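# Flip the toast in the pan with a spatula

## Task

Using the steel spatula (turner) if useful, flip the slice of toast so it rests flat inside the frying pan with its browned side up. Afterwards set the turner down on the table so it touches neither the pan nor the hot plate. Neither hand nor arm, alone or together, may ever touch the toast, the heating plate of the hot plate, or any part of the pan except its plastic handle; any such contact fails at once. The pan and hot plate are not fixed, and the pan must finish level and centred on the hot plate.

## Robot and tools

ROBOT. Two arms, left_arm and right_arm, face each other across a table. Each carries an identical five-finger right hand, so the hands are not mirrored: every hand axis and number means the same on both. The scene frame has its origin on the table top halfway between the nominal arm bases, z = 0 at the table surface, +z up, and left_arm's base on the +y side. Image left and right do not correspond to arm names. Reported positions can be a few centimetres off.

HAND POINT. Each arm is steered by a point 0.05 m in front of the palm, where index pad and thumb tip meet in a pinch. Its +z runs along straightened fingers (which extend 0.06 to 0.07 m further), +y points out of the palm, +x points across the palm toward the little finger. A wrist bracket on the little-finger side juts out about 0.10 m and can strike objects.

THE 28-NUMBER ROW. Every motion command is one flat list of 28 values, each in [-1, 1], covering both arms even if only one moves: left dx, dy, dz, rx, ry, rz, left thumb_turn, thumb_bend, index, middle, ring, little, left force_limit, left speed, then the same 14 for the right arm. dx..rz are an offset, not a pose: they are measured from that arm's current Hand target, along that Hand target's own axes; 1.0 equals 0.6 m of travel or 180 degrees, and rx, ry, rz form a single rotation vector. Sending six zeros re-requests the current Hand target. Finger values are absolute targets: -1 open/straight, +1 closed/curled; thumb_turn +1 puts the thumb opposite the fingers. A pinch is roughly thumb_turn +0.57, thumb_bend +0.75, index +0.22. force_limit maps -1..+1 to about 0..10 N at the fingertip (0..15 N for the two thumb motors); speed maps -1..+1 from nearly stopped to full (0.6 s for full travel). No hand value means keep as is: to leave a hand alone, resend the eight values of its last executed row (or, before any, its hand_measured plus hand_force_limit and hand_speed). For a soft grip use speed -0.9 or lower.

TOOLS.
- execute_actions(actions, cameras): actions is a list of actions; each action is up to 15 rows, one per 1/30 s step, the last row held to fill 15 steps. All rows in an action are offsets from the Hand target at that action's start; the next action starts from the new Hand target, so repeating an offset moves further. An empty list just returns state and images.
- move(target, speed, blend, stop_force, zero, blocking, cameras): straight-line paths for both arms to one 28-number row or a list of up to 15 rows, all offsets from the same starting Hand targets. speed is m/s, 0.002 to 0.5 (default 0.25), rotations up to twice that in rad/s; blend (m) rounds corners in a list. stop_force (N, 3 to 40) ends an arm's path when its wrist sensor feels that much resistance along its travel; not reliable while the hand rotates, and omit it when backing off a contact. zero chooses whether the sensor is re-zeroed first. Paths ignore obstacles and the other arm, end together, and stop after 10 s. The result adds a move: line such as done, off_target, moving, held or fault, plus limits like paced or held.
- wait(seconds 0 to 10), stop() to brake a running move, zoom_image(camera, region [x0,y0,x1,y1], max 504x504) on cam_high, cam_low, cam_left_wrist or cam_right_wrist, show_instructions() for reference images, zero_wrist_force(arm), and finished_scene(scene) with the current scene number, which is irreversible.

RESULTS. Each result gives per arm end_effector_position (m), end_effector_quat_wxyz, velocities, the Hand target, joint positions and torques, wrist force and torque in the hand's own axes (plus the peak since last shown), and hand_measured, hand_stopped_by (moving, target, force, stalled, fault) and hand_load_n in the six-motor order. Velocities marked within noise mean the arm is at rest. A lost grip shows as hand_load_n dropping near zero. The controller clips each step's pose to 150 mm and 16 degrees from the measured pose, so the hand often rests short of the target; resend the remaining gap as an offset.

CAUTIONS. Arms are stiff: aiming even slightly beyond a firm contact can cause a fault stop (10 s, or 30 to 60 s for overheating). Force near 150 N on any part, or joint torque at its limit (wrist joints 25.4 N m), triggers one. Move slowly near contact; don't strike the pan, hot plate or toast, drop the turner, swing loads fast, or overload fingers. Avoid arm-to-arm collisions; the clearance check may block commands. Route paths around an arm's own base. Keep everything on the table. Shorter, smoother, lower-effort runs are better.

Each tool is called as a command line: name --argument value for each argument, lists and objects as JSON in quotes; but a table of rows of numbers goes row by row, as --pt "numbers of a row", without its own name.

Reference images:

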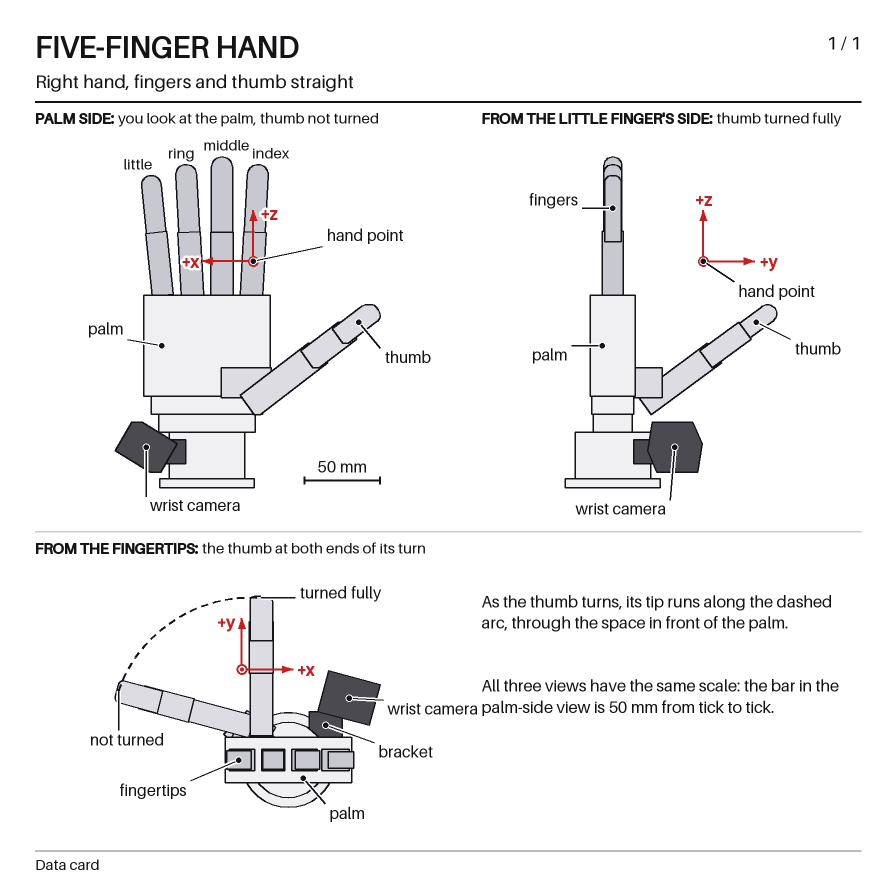

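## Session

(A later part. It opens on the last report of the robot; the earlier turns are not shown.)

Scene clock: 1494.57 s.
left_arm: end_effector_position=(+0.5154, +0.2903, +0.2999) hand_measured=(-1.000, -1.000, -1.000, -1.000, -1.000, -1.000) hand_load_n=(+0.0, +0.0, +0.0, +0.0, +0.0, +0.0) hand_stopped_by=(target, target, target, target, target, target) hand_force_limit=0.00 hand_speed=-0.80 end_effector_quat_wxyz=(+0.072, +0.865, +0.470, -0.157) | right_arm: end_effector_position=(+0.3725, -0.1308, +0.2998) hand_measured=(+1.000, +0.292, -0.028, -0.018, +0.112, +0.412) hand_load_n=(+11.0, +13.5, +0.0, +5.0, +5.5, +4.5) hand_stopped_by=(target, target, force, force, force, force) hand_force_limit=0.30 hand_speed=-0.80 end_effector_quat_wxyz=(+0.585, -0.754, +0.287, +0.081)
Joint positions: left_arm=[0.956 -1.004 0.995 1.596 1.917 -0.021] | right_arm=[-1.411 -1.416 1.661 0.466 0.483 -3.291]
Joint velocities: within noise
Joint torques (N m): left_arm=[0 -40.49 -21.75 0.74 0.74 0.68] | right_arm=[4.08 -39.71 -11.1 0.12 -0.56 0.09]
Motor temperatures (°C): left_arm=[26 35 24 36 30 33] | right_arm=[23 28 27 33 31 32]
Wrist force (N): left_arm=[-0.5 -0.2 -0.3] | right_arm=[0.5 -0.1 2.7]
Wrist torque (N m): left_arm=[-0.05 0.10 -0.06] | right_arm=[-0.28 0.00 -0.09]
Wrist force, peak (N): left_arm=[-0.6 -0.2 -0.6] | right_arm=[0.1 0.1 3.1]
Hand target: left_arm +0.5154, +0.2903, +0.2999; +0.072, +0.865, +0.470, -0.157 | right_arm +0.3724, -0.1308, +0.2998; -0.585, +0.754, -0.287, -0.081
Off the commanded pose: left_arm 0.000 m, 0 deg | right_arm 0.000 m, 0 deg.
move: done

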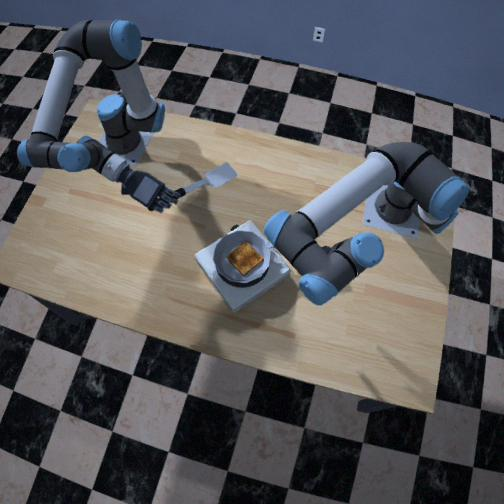

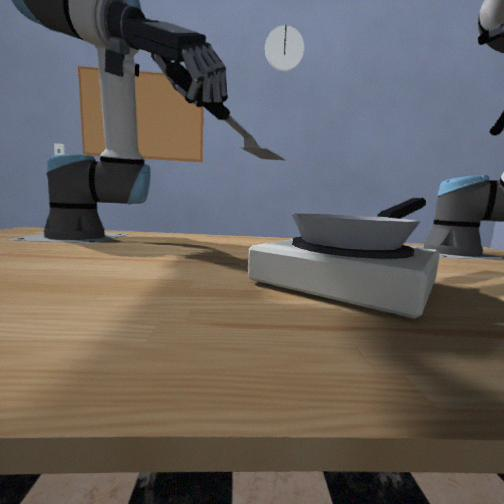

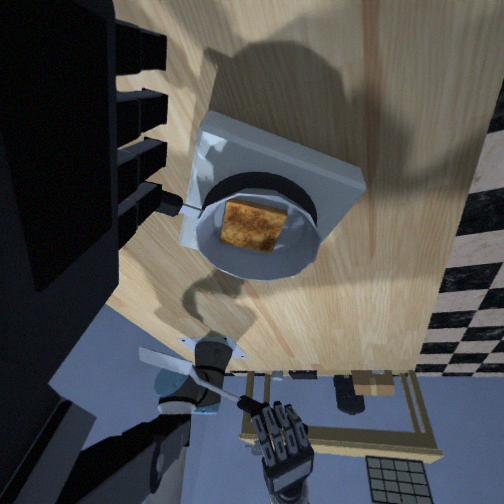

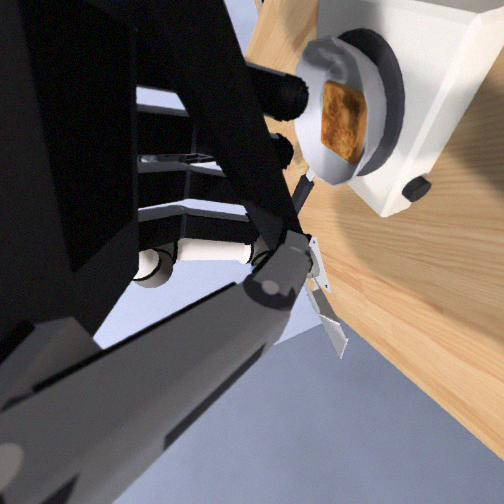

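move --target '[0,0,0,0,0,0,-1,-1,-1,-1,-1,-1,0,-0.8,0.1506,0.3079,0.0801,0,0,0,1,0.3,0.35,0.35,0.85,0.95,0.3,-0.8]' --speed 0.12

zoom_image --camera "cam_high" --region '[90, 110, 310, 330]'

zoom_image --camera "cam_low" --region '[100, 80, 350, 330]'

Scene clock: 1510.10 s.
left_arm: end_effector_position=(+0.5154, +0.2903, +0.2999) hand_measured=(-1.000, -1.000, -1.000, -1.000, -1.000, -1.000) hand_load_n=(+0.0, +0.0, +0.0, +0.0, +0.0, +0.0) hand_stopped_by=(target, target, target, target, target, target) hand_force_limit=0.00 hand_speed=-0.80 end_effector_quat_wxyz=(+0.072, +0.865, +0.470, -0.157) | right_arm: end_effector_position=(+0.3594, -0.1446, +0.0895) hand_measured=(+1.000, +0.292, -0.028, -0.018, +0.112, +0.412) hand_load_n=(+11.5, +13.5, +0.0, +5.0, +5.5, +4.5) hand_stopped_by=(target, target, force, force, force, force) hand_force_limit=0.30 hand_speed=-0.80 end_effector_quat_wxyz=(+0.585, -0.754, +0.287, +0.081)
Joint positions: left_arm=[0.956 -1.004 0.995 1.596 1.917 -0.021] | right_arm=[-1.443 -1.189 1.995 -0.052 0.459 -3.339]
Joint velocities: within noise
Joint torques (N m): left_arm=[0.9 -40.14 -22.13 0.62 0.78 0.8] | right_arm=[8.87 -32.52 -24.24 1.39 0.19 2.53]
Motor temperatures (°C): left_arm=[26 35 24 36 30 33] | right_arm=[23 28 27 33 31 32]
Wrist force (N): left_arm=[-0.6 0.0 -0.2] | right_arm=[0.5 0.2 3.2]
Wrist torque (N m): left_arm=[-0.03 0.12 -0.06] | right_arm=[-0.27 -0.02 -0.07]
Wrist force, peak (N): left_arm=[-0.9 0.2 -0.6] | right_arm=[1.2 1.4 3.0]
Hand target: left_arm +0.5154, +0.2903, +0.2999; +0.072, +0.865, +0.470, -0.157 | right_arm +0.3594, -0.1446, +0.0894; -0.585, +0.754, -0.287, -0.081
Off the commanded pose: left_arm 0.000 m, 0 deg | right_arm 0.000 m, 0 deg.
move: done

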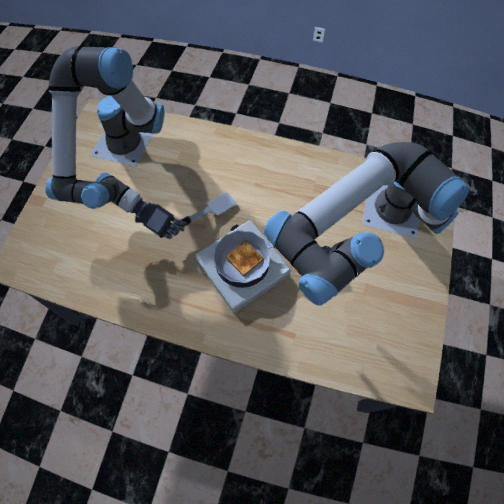

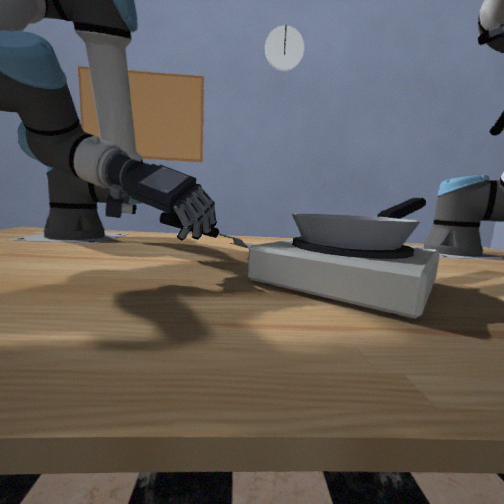

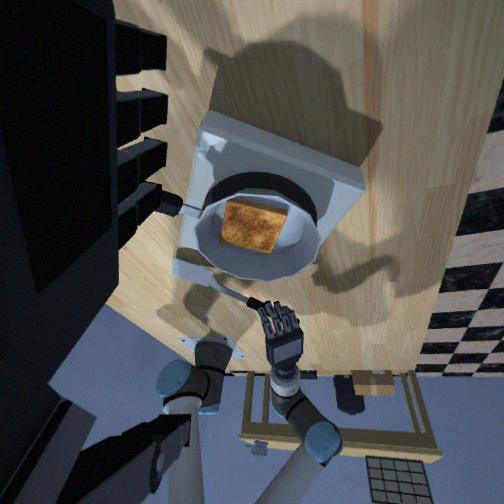

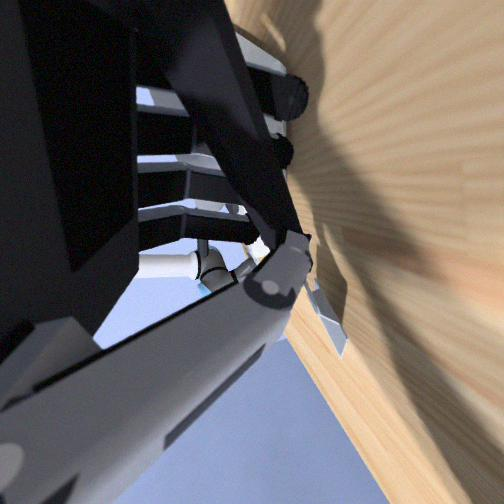

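Scaled by 2.291.

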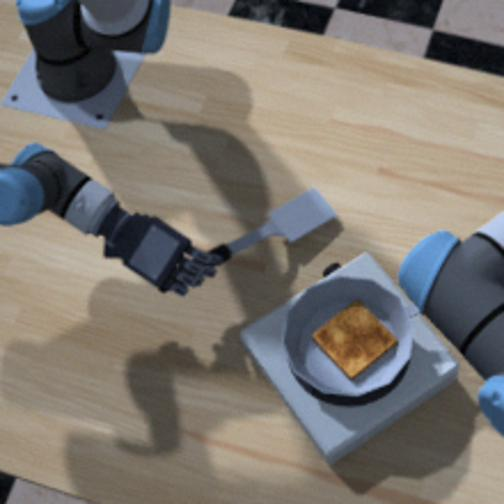

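Scaled by 2.016.

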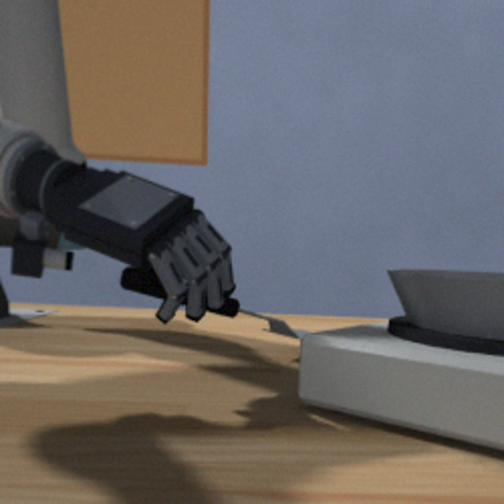

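move --target '[0,0,0,0,0,0,-1,-1,-1,-1,-1,-1,0,-0.8,-0.0066,0.0114,-0.0213,0,0,0,1,0.3,0.35,0.35,0.85,0.95,0.3,-0.8]' --speed 0.05 --cameras '[]'

move --target '[0,0,0,0,0,0,-1,-1,-1,-1,-1,-1,0,-0.8,0.0303,0.0558,0.0207,0,0,0,1,0.3,0.35,0.35,0.85,0.95,0.3,-0.8]' --speed 0.015 --stop_force 3

zoom_image --camera "cam_high" --region '[90, 110, 310, 330]'

zoom_image --camera "cam_low" --region '[130, 150, 280, 300]'

Scene clock: 1524.77 s.
left_arm: end_effector_position=(+0.5154, +0.2903, +0.2999) hand_measured=(-1.000, -1.000, -1.000, -1.000, -1.000, -1.000) hand_load_n=(+0.0, +0.0, +0.0, -0.5, +0.0, +0.0) hand_stopped_by=(target, target, target, target, target, target) hand_force_limit=0.00 hand_speed=-0.80 end_effector_quat_wxyz=(+0.072, +0.865, +0.470, -0.157) | right_arm: end_effector_position=(+0.3497, -0.1562, +0.0895) hand_measured=(+1.000, +0.292, -0.028, -0.018, +0.112, +0.412) hand_load_n=(+11.0, +13.5, +0.0, +5.0, +5.5, +4.5) hand_stopped_by=(target, target, force, force, force, force) hand_force_limit=0.30 hand_speed=-0.80 end_effector_quat_wxyz=(+0.585, -0.754, +0.287, +0.081) end_effector_velocity=(+0.001, +0.001, +0.000) end_effector_angular_velocity=(-0.001, +0.000, -0.002)
Joint positions: left_arm=[0.956 -1.004 0.995 1.596 1.917 -0.021] | right_arm=[-1.473 -1.205 2.03 -0.029 0.438 -3.387]
Joint velocities: left_arm=[within noise] | right_arm=[0.002 0.001 -0.002 -0.003 0.003 0.005]
Joint torques (N m): left_arm=[0.35 -39.03 -22.92 0.73 0.75 0.97] | right_arm=[7.61 -14.61 -23.89 -1.1 0.33 3.26]
Motor temperatures (°C): left_arm=[26 35 24 36 30 33] | right_arm=[23 28 27 33 31 32]
Wrist force (N): left_arm=[-0.4 -0.2 -0.2] | right_arm=[0.7 -0.2 2.8]
Wrist torque (N m): left_arm=[-0.06 0.09 -0.05] | right_arm=[-0.29 -0.04 -0.06]
Wrist force, peak (N): left_arm=[-1.0 0.3 -0.6] | right_arm=[0.7 -0.1 3.3]
Hand target: left_arm +0.5154, +0.2903, +0.2999; +0.072, +0.865, +0.470, -0.157 | right_arm +0.3498, -0.1562, +0.0894; -0.585, +0.754, -0.287, -0.081
Off the commanded pose: left_arm 0.000 m, 0 deg | right_arm 0.000 m, 0 deg.
move: done
No camera images: "cameras" was empty.

Scene clock: 1527.80 s.
left_arm: end_effector_position=(+0.5154, +0.2903, +0.2999) hand_measured=(-1.000, -1.000, -1.000, -1.000, -1.000, -1.000) hand_load_n=(+0.0, +0.0, +0.0, +0.0, +0.0, +0.0) hand_stopped_by=(target, target, target, target, target, target) hand_force_limit=0.00 hand_speed=-0.80 end_effector_quat_wxyz=(+0.072, +0.865, +0.470, -0.157) | right_arm: end_effector_position=(+0.3498, -0.1559, +0.0598) hand_measured=(+1.000, +0.292, -0.028, -0.018, +0.112, +0.412) hand_load_n=(+10.5, +12.0, +0.5, +6.5, +3.5, +4.0) hand_stopped_by=(target, target, force, force, force, force) hand_force_limit=0.30 hand_speed=-0.80 end_effector_quat_wxyz=(+0.585, -0.754, +0.287, +0.081)
Joint positions: left_arm=[0.956 -1.004 0.995 1.596 1.917 -0.021] | right_arm=[-1.472 -1.145 2.049 -0.108 0.438 -3.386]
Joint velocities: within noise
Joint torques (N m): left_arm=[-0.06 -39.17 -21.08 0.71 0.78 0.8] | right_arm=[2.25 -42.8 -22.52 1.66 -1.05 0.75]
Motor temperatures (°C): left_arm=[26 35 24 36 30 33] | right_arm=[23 28 27 33 31 32]
Wrist force (N): left_arm=[-0.4 0.0 -0.4] | right_arm=[-1.7 -1.7 1.9]
Wrist torque (N m): left_arm=[-0.02 0.09 -0.04] | right_arm=[-0.20 -0.30 0.44]
Wrist force, peak (N): left_arm=[-1.0 0.3 -0.2] | right_arm=[0.9 -0.1 3.2]
Hand target: left_arm +0.5154, +0.2903, +0.2999; +0.072, +0.865, +0.470, -0.157 | right_arm +0.3498, -0.1559, +0.0598; -0.585, +0.754, -0.287, -0.081 (not the last commanded pose)
Off the commanded pose: left_arm 0.000 m, 0 deg | right_arm 0.010 m, 0 deg.
move: contact (right_arm)

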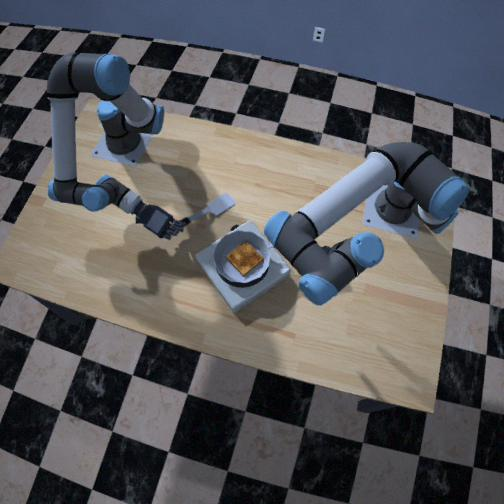

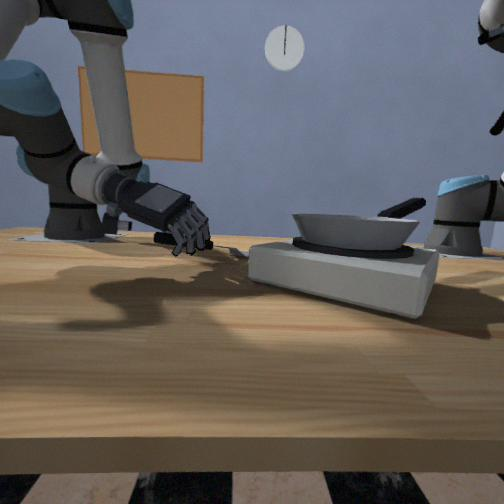

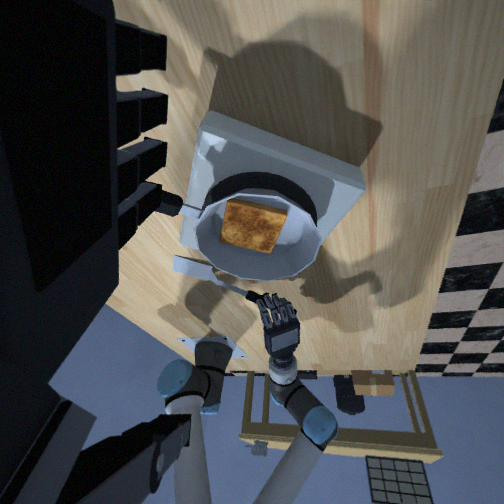

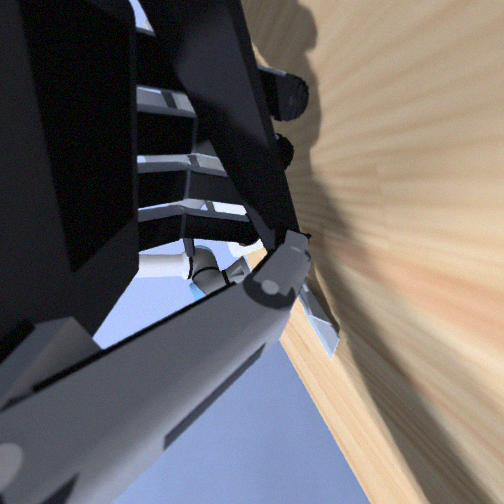

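Scaled by 2.291.

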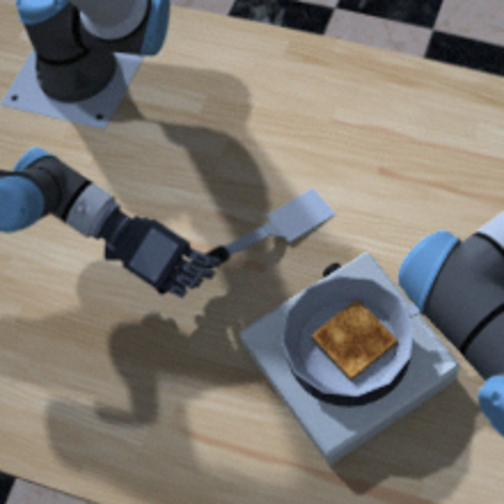

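Scaled by 3.360.

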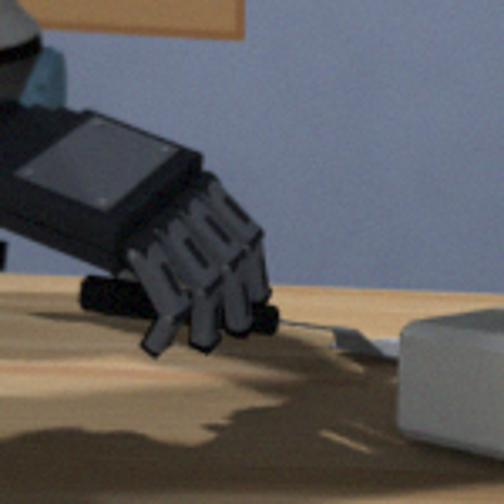

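move --pt "0 0 0 0 0 0 -1 -1 -1 -1 -1 -1 0 -0.8 -0.0038 -0.0070 -0.0026 0 0 0 1 0.3 0.35 0.35 0.85 0.95 0.3 -0.8" --pt "0 0 0 0 0 0 -1 -1 -1 -1 -1 -1 0 -0.8 -0.0038 -0.0070 -0.0026 0 0 0 1 0.3 0.35 0.35 -0.35 -0.35 0.3 -0.7" --speed 0.02

zoom_image --camera "cam_low" --region '[130, 150, 280, 300]'

zoom_image --camera "cam_high" --region '[90, 110, 310, 330]'

Scene clock: 1542.10 s.
left_arm: end_effector_position=(+0.5154, +0.2903, +0.2999) hand_measured=(-1.000, -1.000, -1.000, -1.000, -1.000, -1.000) hand_load_n=(+0.0, +0.0, +0.0, +0.0, +0.0, +0.0) hand_stopped_by=(target, target, target, target, target, target) hand_force_limit=0.00 hand_speed=-0.80 end_effector_quat_wxyz=(+0.072, +0.865, +0.470, -0.157) | right_arm: end_effector_position=(+0.3498, -0.1560, +0.0648) hand_measured=(+1.000, +0.292, -0.028, -0.018, -0.350, -0.350) hand_load_n=(+6.5, +12.0, +0.5, +8.0, +0.0, +0.0) hand_stopped_by=(target, target, force, force, target, target) hand_force_limit=0.30 hand_speed=-0.70 end_effector_quat_wxyz=(+0.585, -0.754, +0.287, +0.081)
Joint positions: left_arm=[0.956 -1.004 0.995 1.596 1.917 -0.021] | right_arm=[-1.472 -1.156 2.046 -0.095 0.438 -3.386]
Joint velocities: within noise
Joint torques (N m): left_arm=[1.12 -39.28 -20.78 0.71 0.64 0.83] | right_arm=[-7.22 -16.15 -2.67 -0.65 -2.8 -0.96]
Motor temperatures (°C): left_arm=[26 35 24 36 30 33] | right_arm=[23 28 27 33 31 32]
Wrist force (N): left_arm=[-0.5 0.0 0.0] | right_arm=[0.6 -0.2 2.8]
Wrist torque (N m): left_arm=[-0.05 0.10 -0.06] | right_arm=[-0.28 -0.04 -0.02]
Wrist force, peak (N): left_arm=[-0.8 0.0 -0.7] | right_arm=[-1.9 -1.7 2.3]
Hand target: left_arm +0.5154, +0.2903, +0.2999; +0.072, +0.865, +0.470, -0.157 | right_arm +0.3498, -0.1560, +0.0648; -0.585, +0.754, -0.287, -0.081
Off the commanded pose: left_arm 0.000 m, 0 deg | right_arm 0.000 m, 0 deg.
move: done

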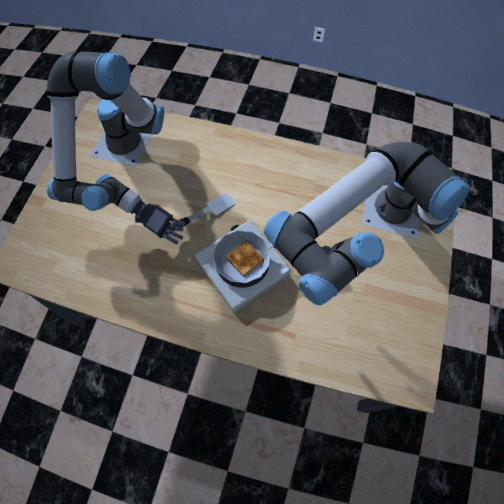

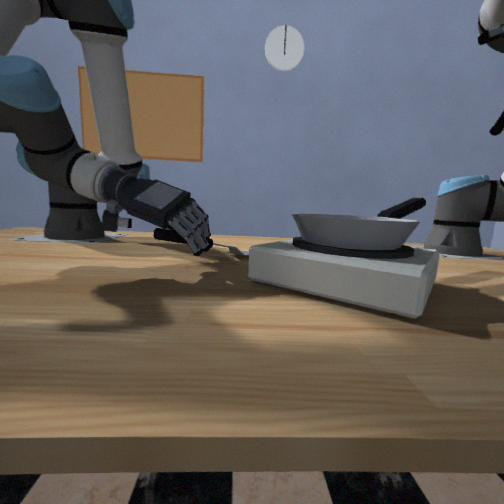

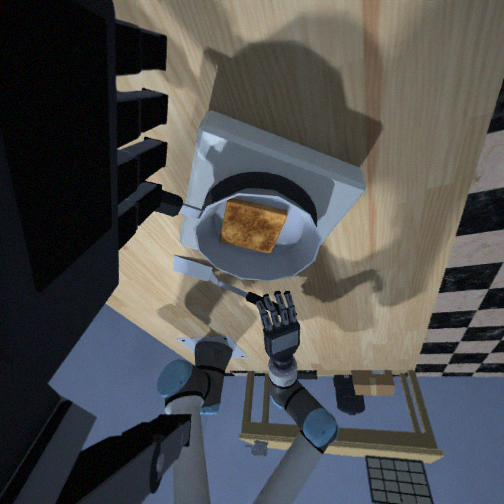

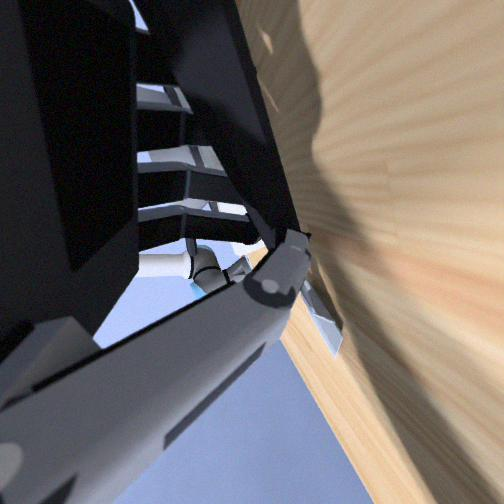

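Scaled by 3.360.

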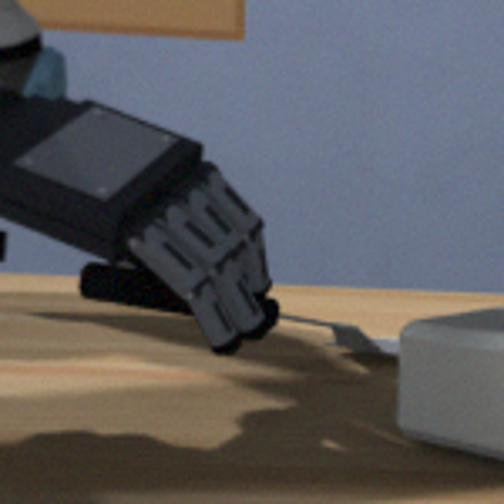

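Scaled by 2.291.

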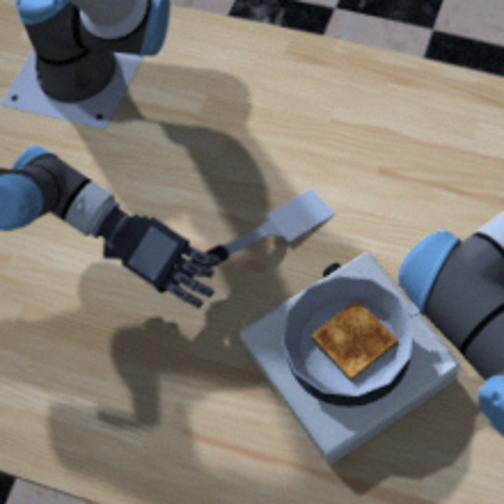

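move --target '[0,0,0,0,0,0,-1,-1,-1,-1,-1,-1,0,-0.8,0,0,0,-0.032,0.0556,-0.104,1,0.3,0.35,0.35,-0.35,-0.35,0.3,-0.7]' --speed 0.1

zoom_image --camera "cam_low" --region '[130, 150, 280, 300]'

zoom_image --camera "cam_high" --region '[90, 110, 310, 330]'

Scene clock: 1552.03 s.
left_arm: end_effector_position=(+0.5154, +0.2903, +0.2999) hand_measured=(-1.000, -1.000, -1.000, -1.000, -1.000, -1.000) hand_load_n=(+0.0, +0.0, +0.0, +0.0, +0.5, +0.0) hand_stopped_by=(target, target, target, target, target, target) hand_force_limit=0.00 hand_speed=-0.80 end_effector_quat_wxyz=(+0.072, +0.865, +0.470, -0.157) | right_arm: end_effector_position=(+0.3497, -0.1560, +0.0648) hand_measured=(+1.000, +0.292, -0.028, -0.018, -0.350, -0.350) hand_load_n=(+1.0, +9.5, +4.5, +6.0, +0.0, +0.0) hand_stopped_by=(target, target, force, force, target, target) hand_force_limit=0.30 hand_speed=-0.70 end_effector_quat_wxyz=(+0.525, -0.823, +0.206, -0.066)
Joint positions: left_arm=[0.956 -1.004 0.995 1.596 1.917 -0.021] | right_arm=[-1.355 -1.305 2.074 -0.038 0.721 -3.615]
Joint velocities: within noise
Joint torques (N m): left_arm=[0.97 -39.57 -21.89 0.77 0.81 0.82] | right_arm=[-8.22 -12.34 -19 2.7 -2.53 2.67]
Motor temperatures (°C): left_arm=[26 35 24 36 30 33] | right_arm=[23 27 27 33 31 32]
Wrist force (N): left_arm=[-0.4 -0.1 -0.3] | right_arm=[1.1 -1.2 2.2]
Wrist torque (N m): left_arm=[-0.03 0.08 -0.05] | right_arm=[-0.14 -0.16 0.22]
Wrist force, peak (N): left_arm=[-1.0 -0.1 -0.3] | right_arm=[0.6 -0.2 3.1]
Hand target: left_arm +0.5154, +0.2903, +0.2999; +0.072, +0.865, +0.470, -0.157 | right_arm +0.3498, -0.1560, +0.0648; -0.525, +0.823, -0.206, +0.067
Off the commanded pose: left_arm 0.000 m, 0 deg | right_arm 0.000 m, 0 deg.
move: done

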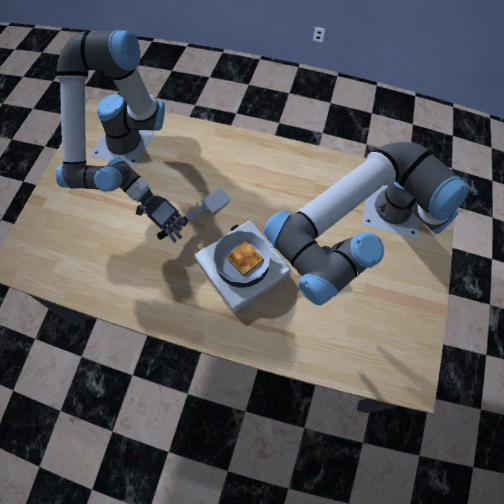

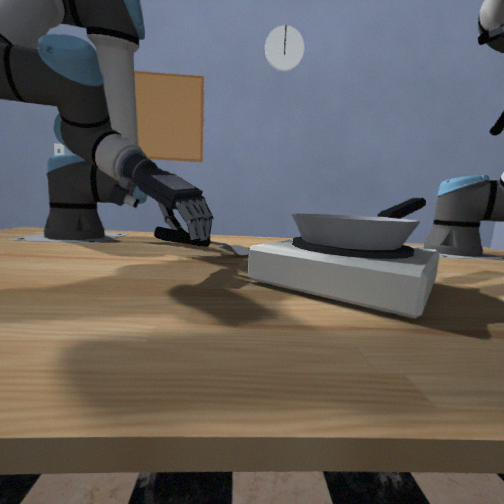

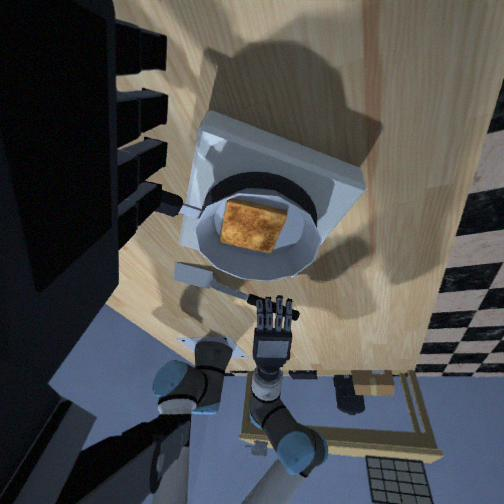

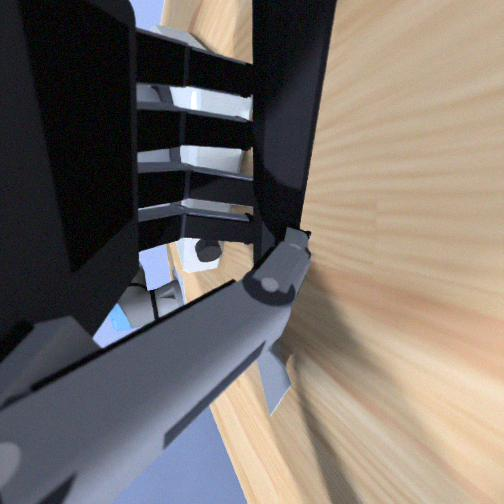

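Scaled by 3.360.

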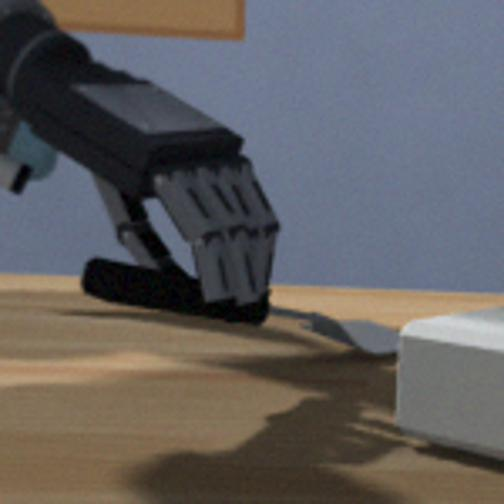

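Scaled by 2.291.

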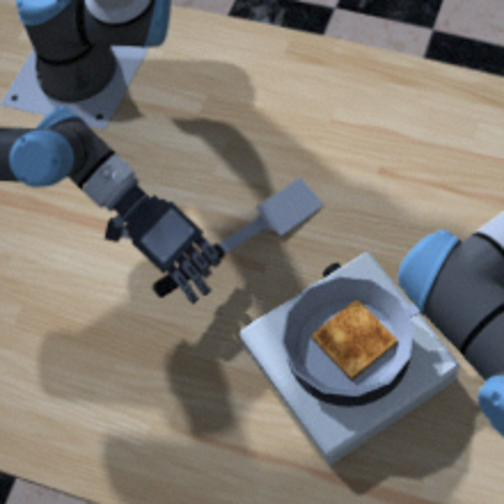

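move --target '[0,0,0,0,0,0,-1,-1,-1,-1,-1,-1,0,-0.8,0.0054,0.0446,0.0220,0,0,0,1,0.3,0.35,0.35,-0.35,-0.35,0.3,-0.7]' --speed 0.015 --stop_force 3

zoom_image --camera "cam_low" --region '[130, 150, 280, 300]'

zoom_image --camera "cam_high" --region '[90, 110, 310, 330]'

Scene clock: 1563.73 s.
left_arm: end_effector_position=(+0.5154, +0.2903, +0.2999) hand_measured=(-1.000, -1.000, -1.000, -1.000, -1.000, -1.000) hand_load_n=(-0.5, +0.0, +0.0, +0.0, +0.0, +0.0) hand_stopped_by=(target, target, target, target, target, target) hand_force_limit=0.00 hand_speed=-0.80 end_effector_quat_wxyz=(+0.072, +0.865, +0.470, -0.157) | right_arm: end_effector_position=(+0.3498, -0.1560, +0.0348) hand_measured=(+1.000, +0.292, -0.028, -0.018, -0.350, -0.350) hand_load_n=(+0.5, +11.0, +4.0, +6.5, +0.0, +0.0) hand_stopped_by=(target, target, force, force, target, target) hand_force_limit=0.30 hand_speed=-0.70 end_effector_quat_wxyz=(+0.525, -0.823, +0.206, -0.067)
Joint positions: left_arm=[0.956 -1.004 0.995 1.596 1.917 -0.021] | right_arm=[-1.355 -1.245 2.099 -0.123 0.721 -3.615]
Joint velocities: within noise
Joint torques (N m): left_arm=[1.91 -38.71 -22.1 0.64 0.69 0.84] | right_arm=[-6.37 -39.97 -23.09 3.38 -2.33 -0.21]
Motor temperatures (°C): left_arm=[26 35 24 36 30 33] | right_arm=[23 27 27 33 31 32]
Wrist force (N): left_arm=[-0.5 0.4 -0.1] | right_arm=[0.3 -2.2 2.0]
Wrist torque (N m): left_arm=[0.03 0.10 -0.04] | right_arm=[-0.07 -0.12 0.26]
Wrist force, peak (N): left_arm=[-0.8 -0.2 -0.5] | right_arm=[1.5 -2.6 1.7]
Hand target: left_arm +0.5154, +0.2903, +0.2999; +0.072, +0.865, +0.470, -0.157 | right_arm +0.3498, -0.1560, +0.0348; -0.525, +0.823, -0.206, +0.067
Off the commanded pose: left_arm 0.000 m, 0 deg | right_arm 0.000 m, 0 deg.
move: done

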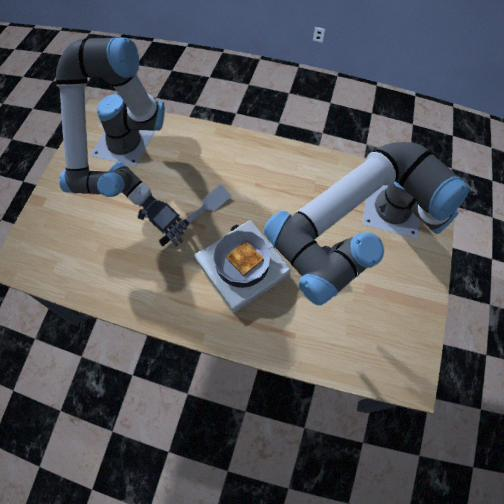

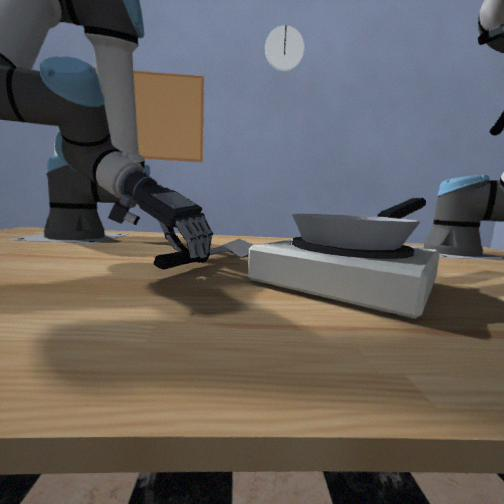

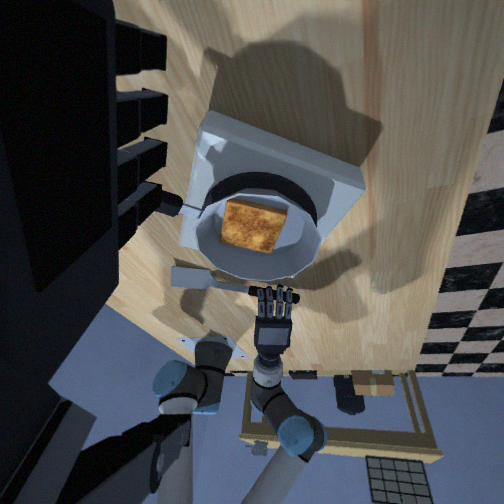

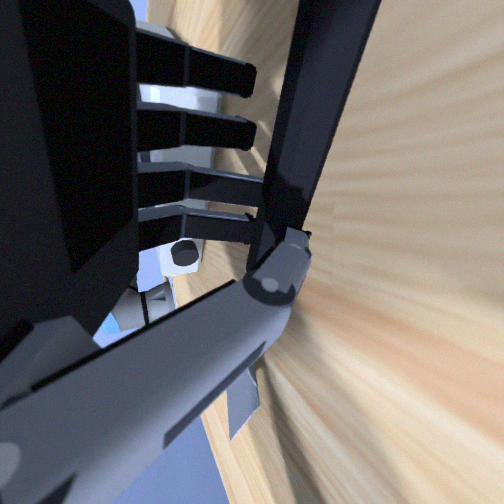

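Scaled by 3.360.

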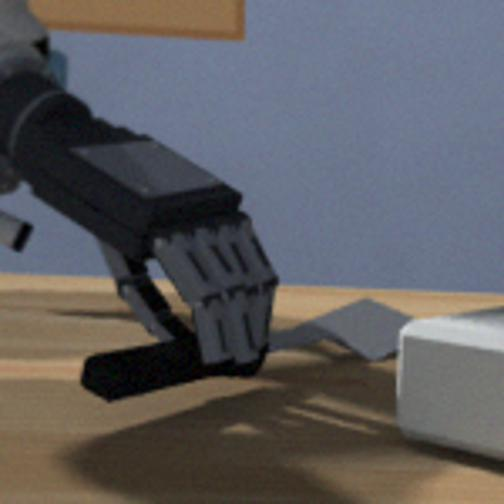

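Scaled by 2.291.

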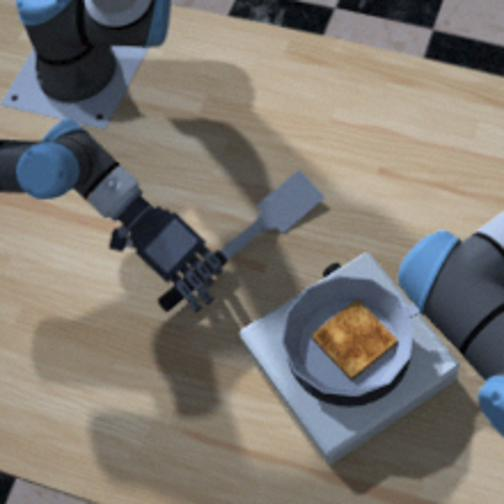

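move --target '[0,0,0,0,0,0,-1,-1,-1,-1,-1,-1,0,-0.8,0.0027,0.0223,0.0110,0,0,0,1,0.3,0.35,0.35,-0.35,-0.35,0.3,-0.7]' --speed 0.015 --stop_force 3

zoom_image --camera "cam_low" --region '[130, 150, 280, 300]'

zoom_image --camera "cam_left_wrist" --region '[160, 220, 320, 380]'

Scene clock: 1574.50 s.
left_arm: end_effector_position=(+0.5154, +0.2903, +0.2999) hand_measured=(-1.000, -1.000, -1.000, -1.000, -1.000, -1.000) hand_load_n=(+0.0, -0.5, +0.0, +0.0, +0.0, +0.0) hand_stopped_by=(target, target, target, target, target, target) hand_force_limit=0.00 hand_speed=-0.80 end_effector_quat_wxyz=(+0.072, +0.865, +0.470, -0.157) | right_arm: end_effector_position=(+0.3498, -0.1560, +0.0275) hand_measured=(+1.000, +0.292, -0.028, -0.018, -0.350, -0.350) hand_load_n=(+0.5, +11.0, +5.5, +6.5, +0.0, +0.0) hand_stopped_by=(target, target, force, force, target, target) hand_force_limit=0.30 hand_speed=-0.70 end_effector_quat_wxyz=(+0.525, -0.823, +0.206, -0.067)
Joint positions: left_arm=[0.956 -1.004 0.995 1.596 1.917 -0.021] | right_arm=[-1.355 -1.23 2.104 -0.143 0.721 -3.615]
Joint velocities: within noise
Joint torques (N m): left_arm=[1.87 -39.47 -22.68 0.8 0.71 0.87] | right_arm=[-1.57 -40.51 -22.93 1.19 1.24 0]
Motor temperatures (°C): left_arm=[26 35 24 36 30 33] | right_arm=[23 27 27 33 31 32]
Wrist force (N): left_arm=[-0.2 0.0 -0.3] | right_arm=[0.0 -2.1 1.8]
Wrist torque (N m): left_arm=[-0.02 0.06 -0.03] | right_arm=[-0.10 -0.08 0.20]
Wrist force, peak (N): left_arm=[-0.8 -0.3 -0.4] | right_arm=[0.3 -8.1 -4.4]
Hand target: left_arm +0.5154, +0.2903, +0.2999; +0.072, +0.865, +0.470, -0.157 | right_arm +0.3498, -0.1560, +0.0275; -0.525, +0.823, -0.206, +0.067 (not the last commanded pose)
Off the commanded pose: left_arm 0.000 m, 0 deg | right_arm 0.008 m, 0 deg.
move: contact (right_arm)

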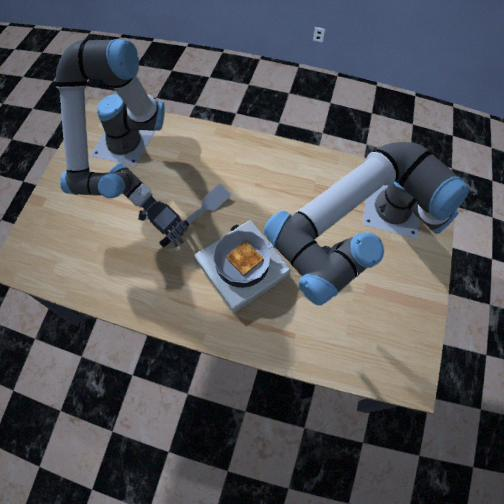

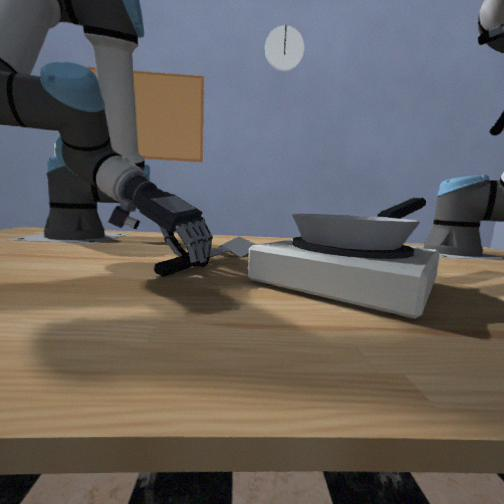

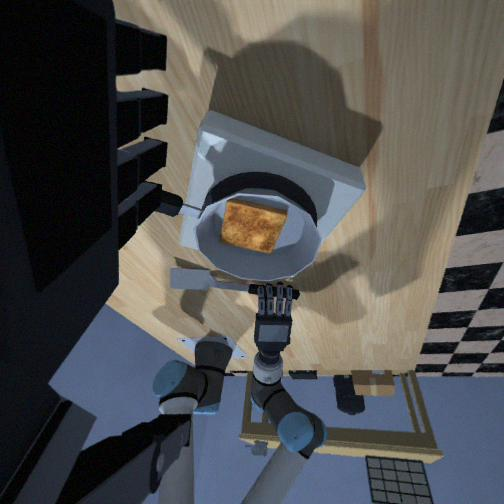

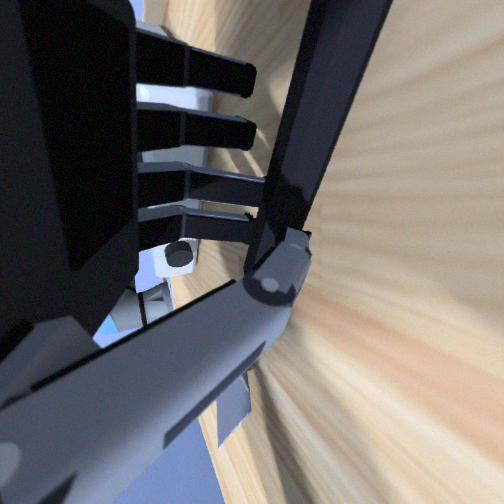

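Scaled by 3.360.

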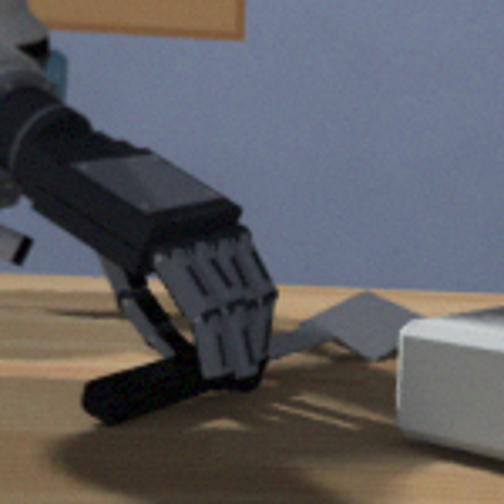

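Scaled by 3.150.

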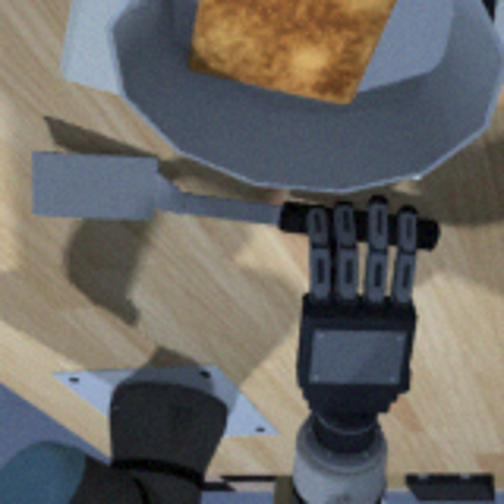

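zoom_image --camera "cam_low" --region '[195, 225, 265, 275]'

zoom_image --camera "cam_left_wrist" --region '[160, 240, 310, 320]'

zoom_image --camera "cam_high" --region '[150, 170, 250, 250]'

Scaled by 7.200.

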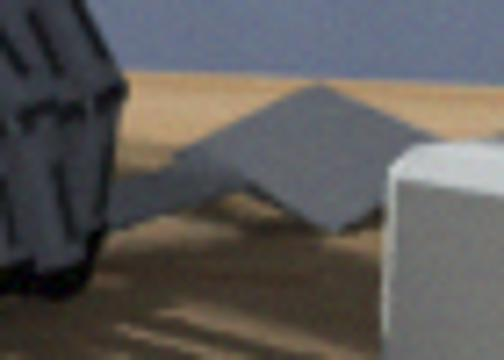

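Scaled by 3.360.

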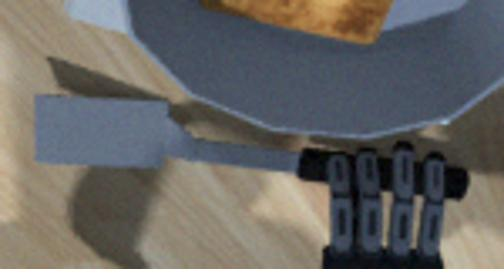

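Scaled by 5.040.

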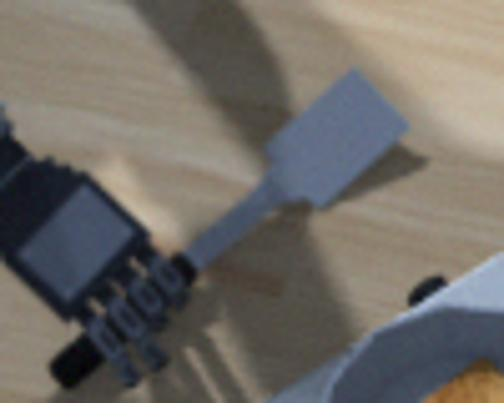

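move --target '[0,0,0,0,0,0,-1,-1,-1,-1,-1,-1,0,-0.8,-0.0011,-0.0089,-0.0044,-0.0102,0.0177,-0.0331,1,0.3,0.35,0.35,-0.35,-0.35,0.3,-0.7]' --speed 0.04

zoom_image --camera "cam_low" --region '[145, 205, 265, 285]'

zoom_image --camera "cam_left_wrist" --region '[160, 240, 310, 320]'

zoom_image --camera "cam_high" --region '[150, 170, 250, 250]'

Scene clock: 1625.47 s.
left_arm: end_effector_position=(+0.5154, +0.2903, +0.2999) hand_measured=(-1.000, -1.000, -1.000, -1.000, -1.000, -1.000) hand_load_n=(+0.0, +0.5, +0.0, +0.0, +0.0, +0.0) hand_stopped_by=(target, target, target, target, target, target) hand_force_limit=0.00 hand_speed=-0.80 end_effector_quat_wxyz=(+0.072, +0.865, +0.470, -0.157) | right_arm: end_effector_position=(+0.3498, -0.1560, +0.0336) hand_measured=(+1.000, +0.292, -0.028, -0.018, -0.350, -0.350) hand_load_n=(+0.0, +11.0, +4.5, +7.0, +0.0, +0.0) hand_stopped_by=(target, target, force, force, target, target) hand_force_limit=0.30 hand_speed=-0.70 end_effector_quat_wxyz=(+0.501, -0.839, +0.178, -0.113) end_effector_velocity=(+0.000, +0.001, +0.001) end_effector_angular_velocity=(+0.006, +0.002, +0.002)
Joint positions: left_arm=[0.956 -1.004 0.995 1.596 1.917 -0.021] | right_arm=[-1.305 -1.284 2.112 -0.129 0.823 -3.674]
Joint velocities: left_arm=[within noise] | right_arm=[-0.002 0 -0.001 0 -0.007 0.003]
Joint torques (N m): left_arm=[1.95 -38.18 -22.65 0.56 0.73 0.93] | right_arm=[-8.07 -12.76 -6.74 2.45 -2.53 1.92]
Motor temperatures (°C): left_arm=[26 35 24 36 30 33] | right_arm=[23 27 27 33 31 32]
Wrist force (N): left_arm=[-0.5 0.0 -0.3] | right_arm=[0.8 -2.2 1.7]
Wrist torque (N m): left_arm=[-0.02 0.11 -0.06] | right_arm=[-0.06 -0.18 0.31]
Wrist force, peak (N): left_arm=[-0.7 0.0 -0.6] | right_arm=[0.2 -2.6 1.9]
Hand target: left_arm +0.5154, +0.2903, +0.2999; +0.072, +0.865, +0.470, -0.157 | right_arm +0.3498, -0.1560, +0.0335; -0.501, +0.839, -0.179, +0.113
Off the commanded pose: left_arm 0.000 m, 0 deg | right_arm 0.000 m, 0 deg.
move: done

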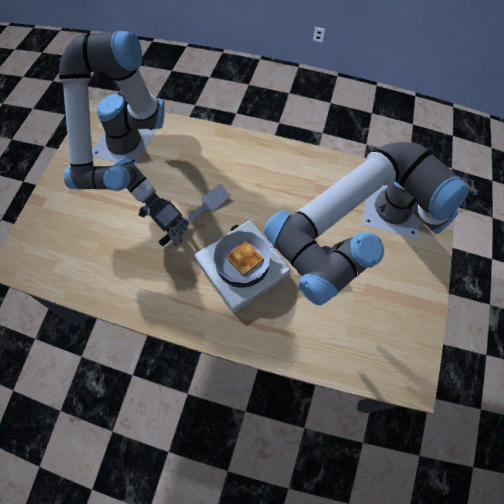

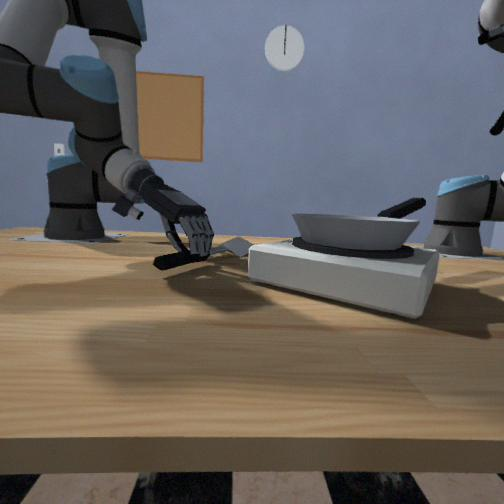

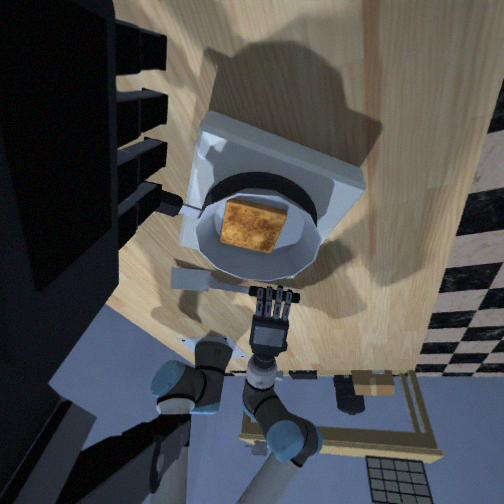

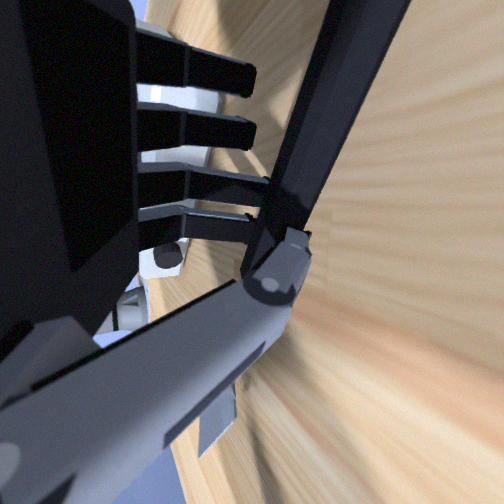

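Scaled by 4.200.

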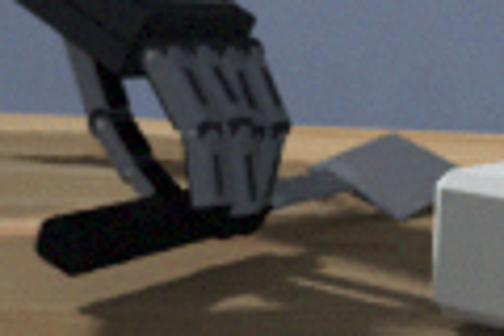

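Scaled by 3.360.

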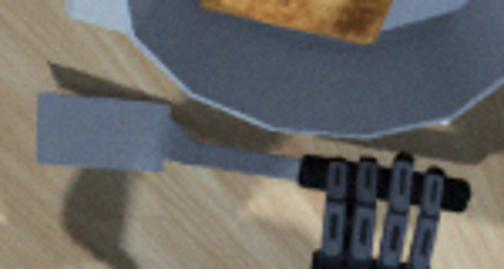

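Scaled by 5.040.

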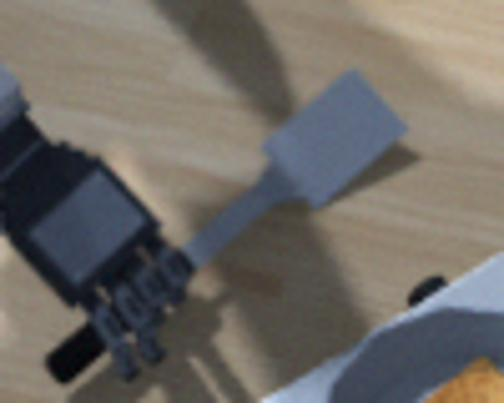

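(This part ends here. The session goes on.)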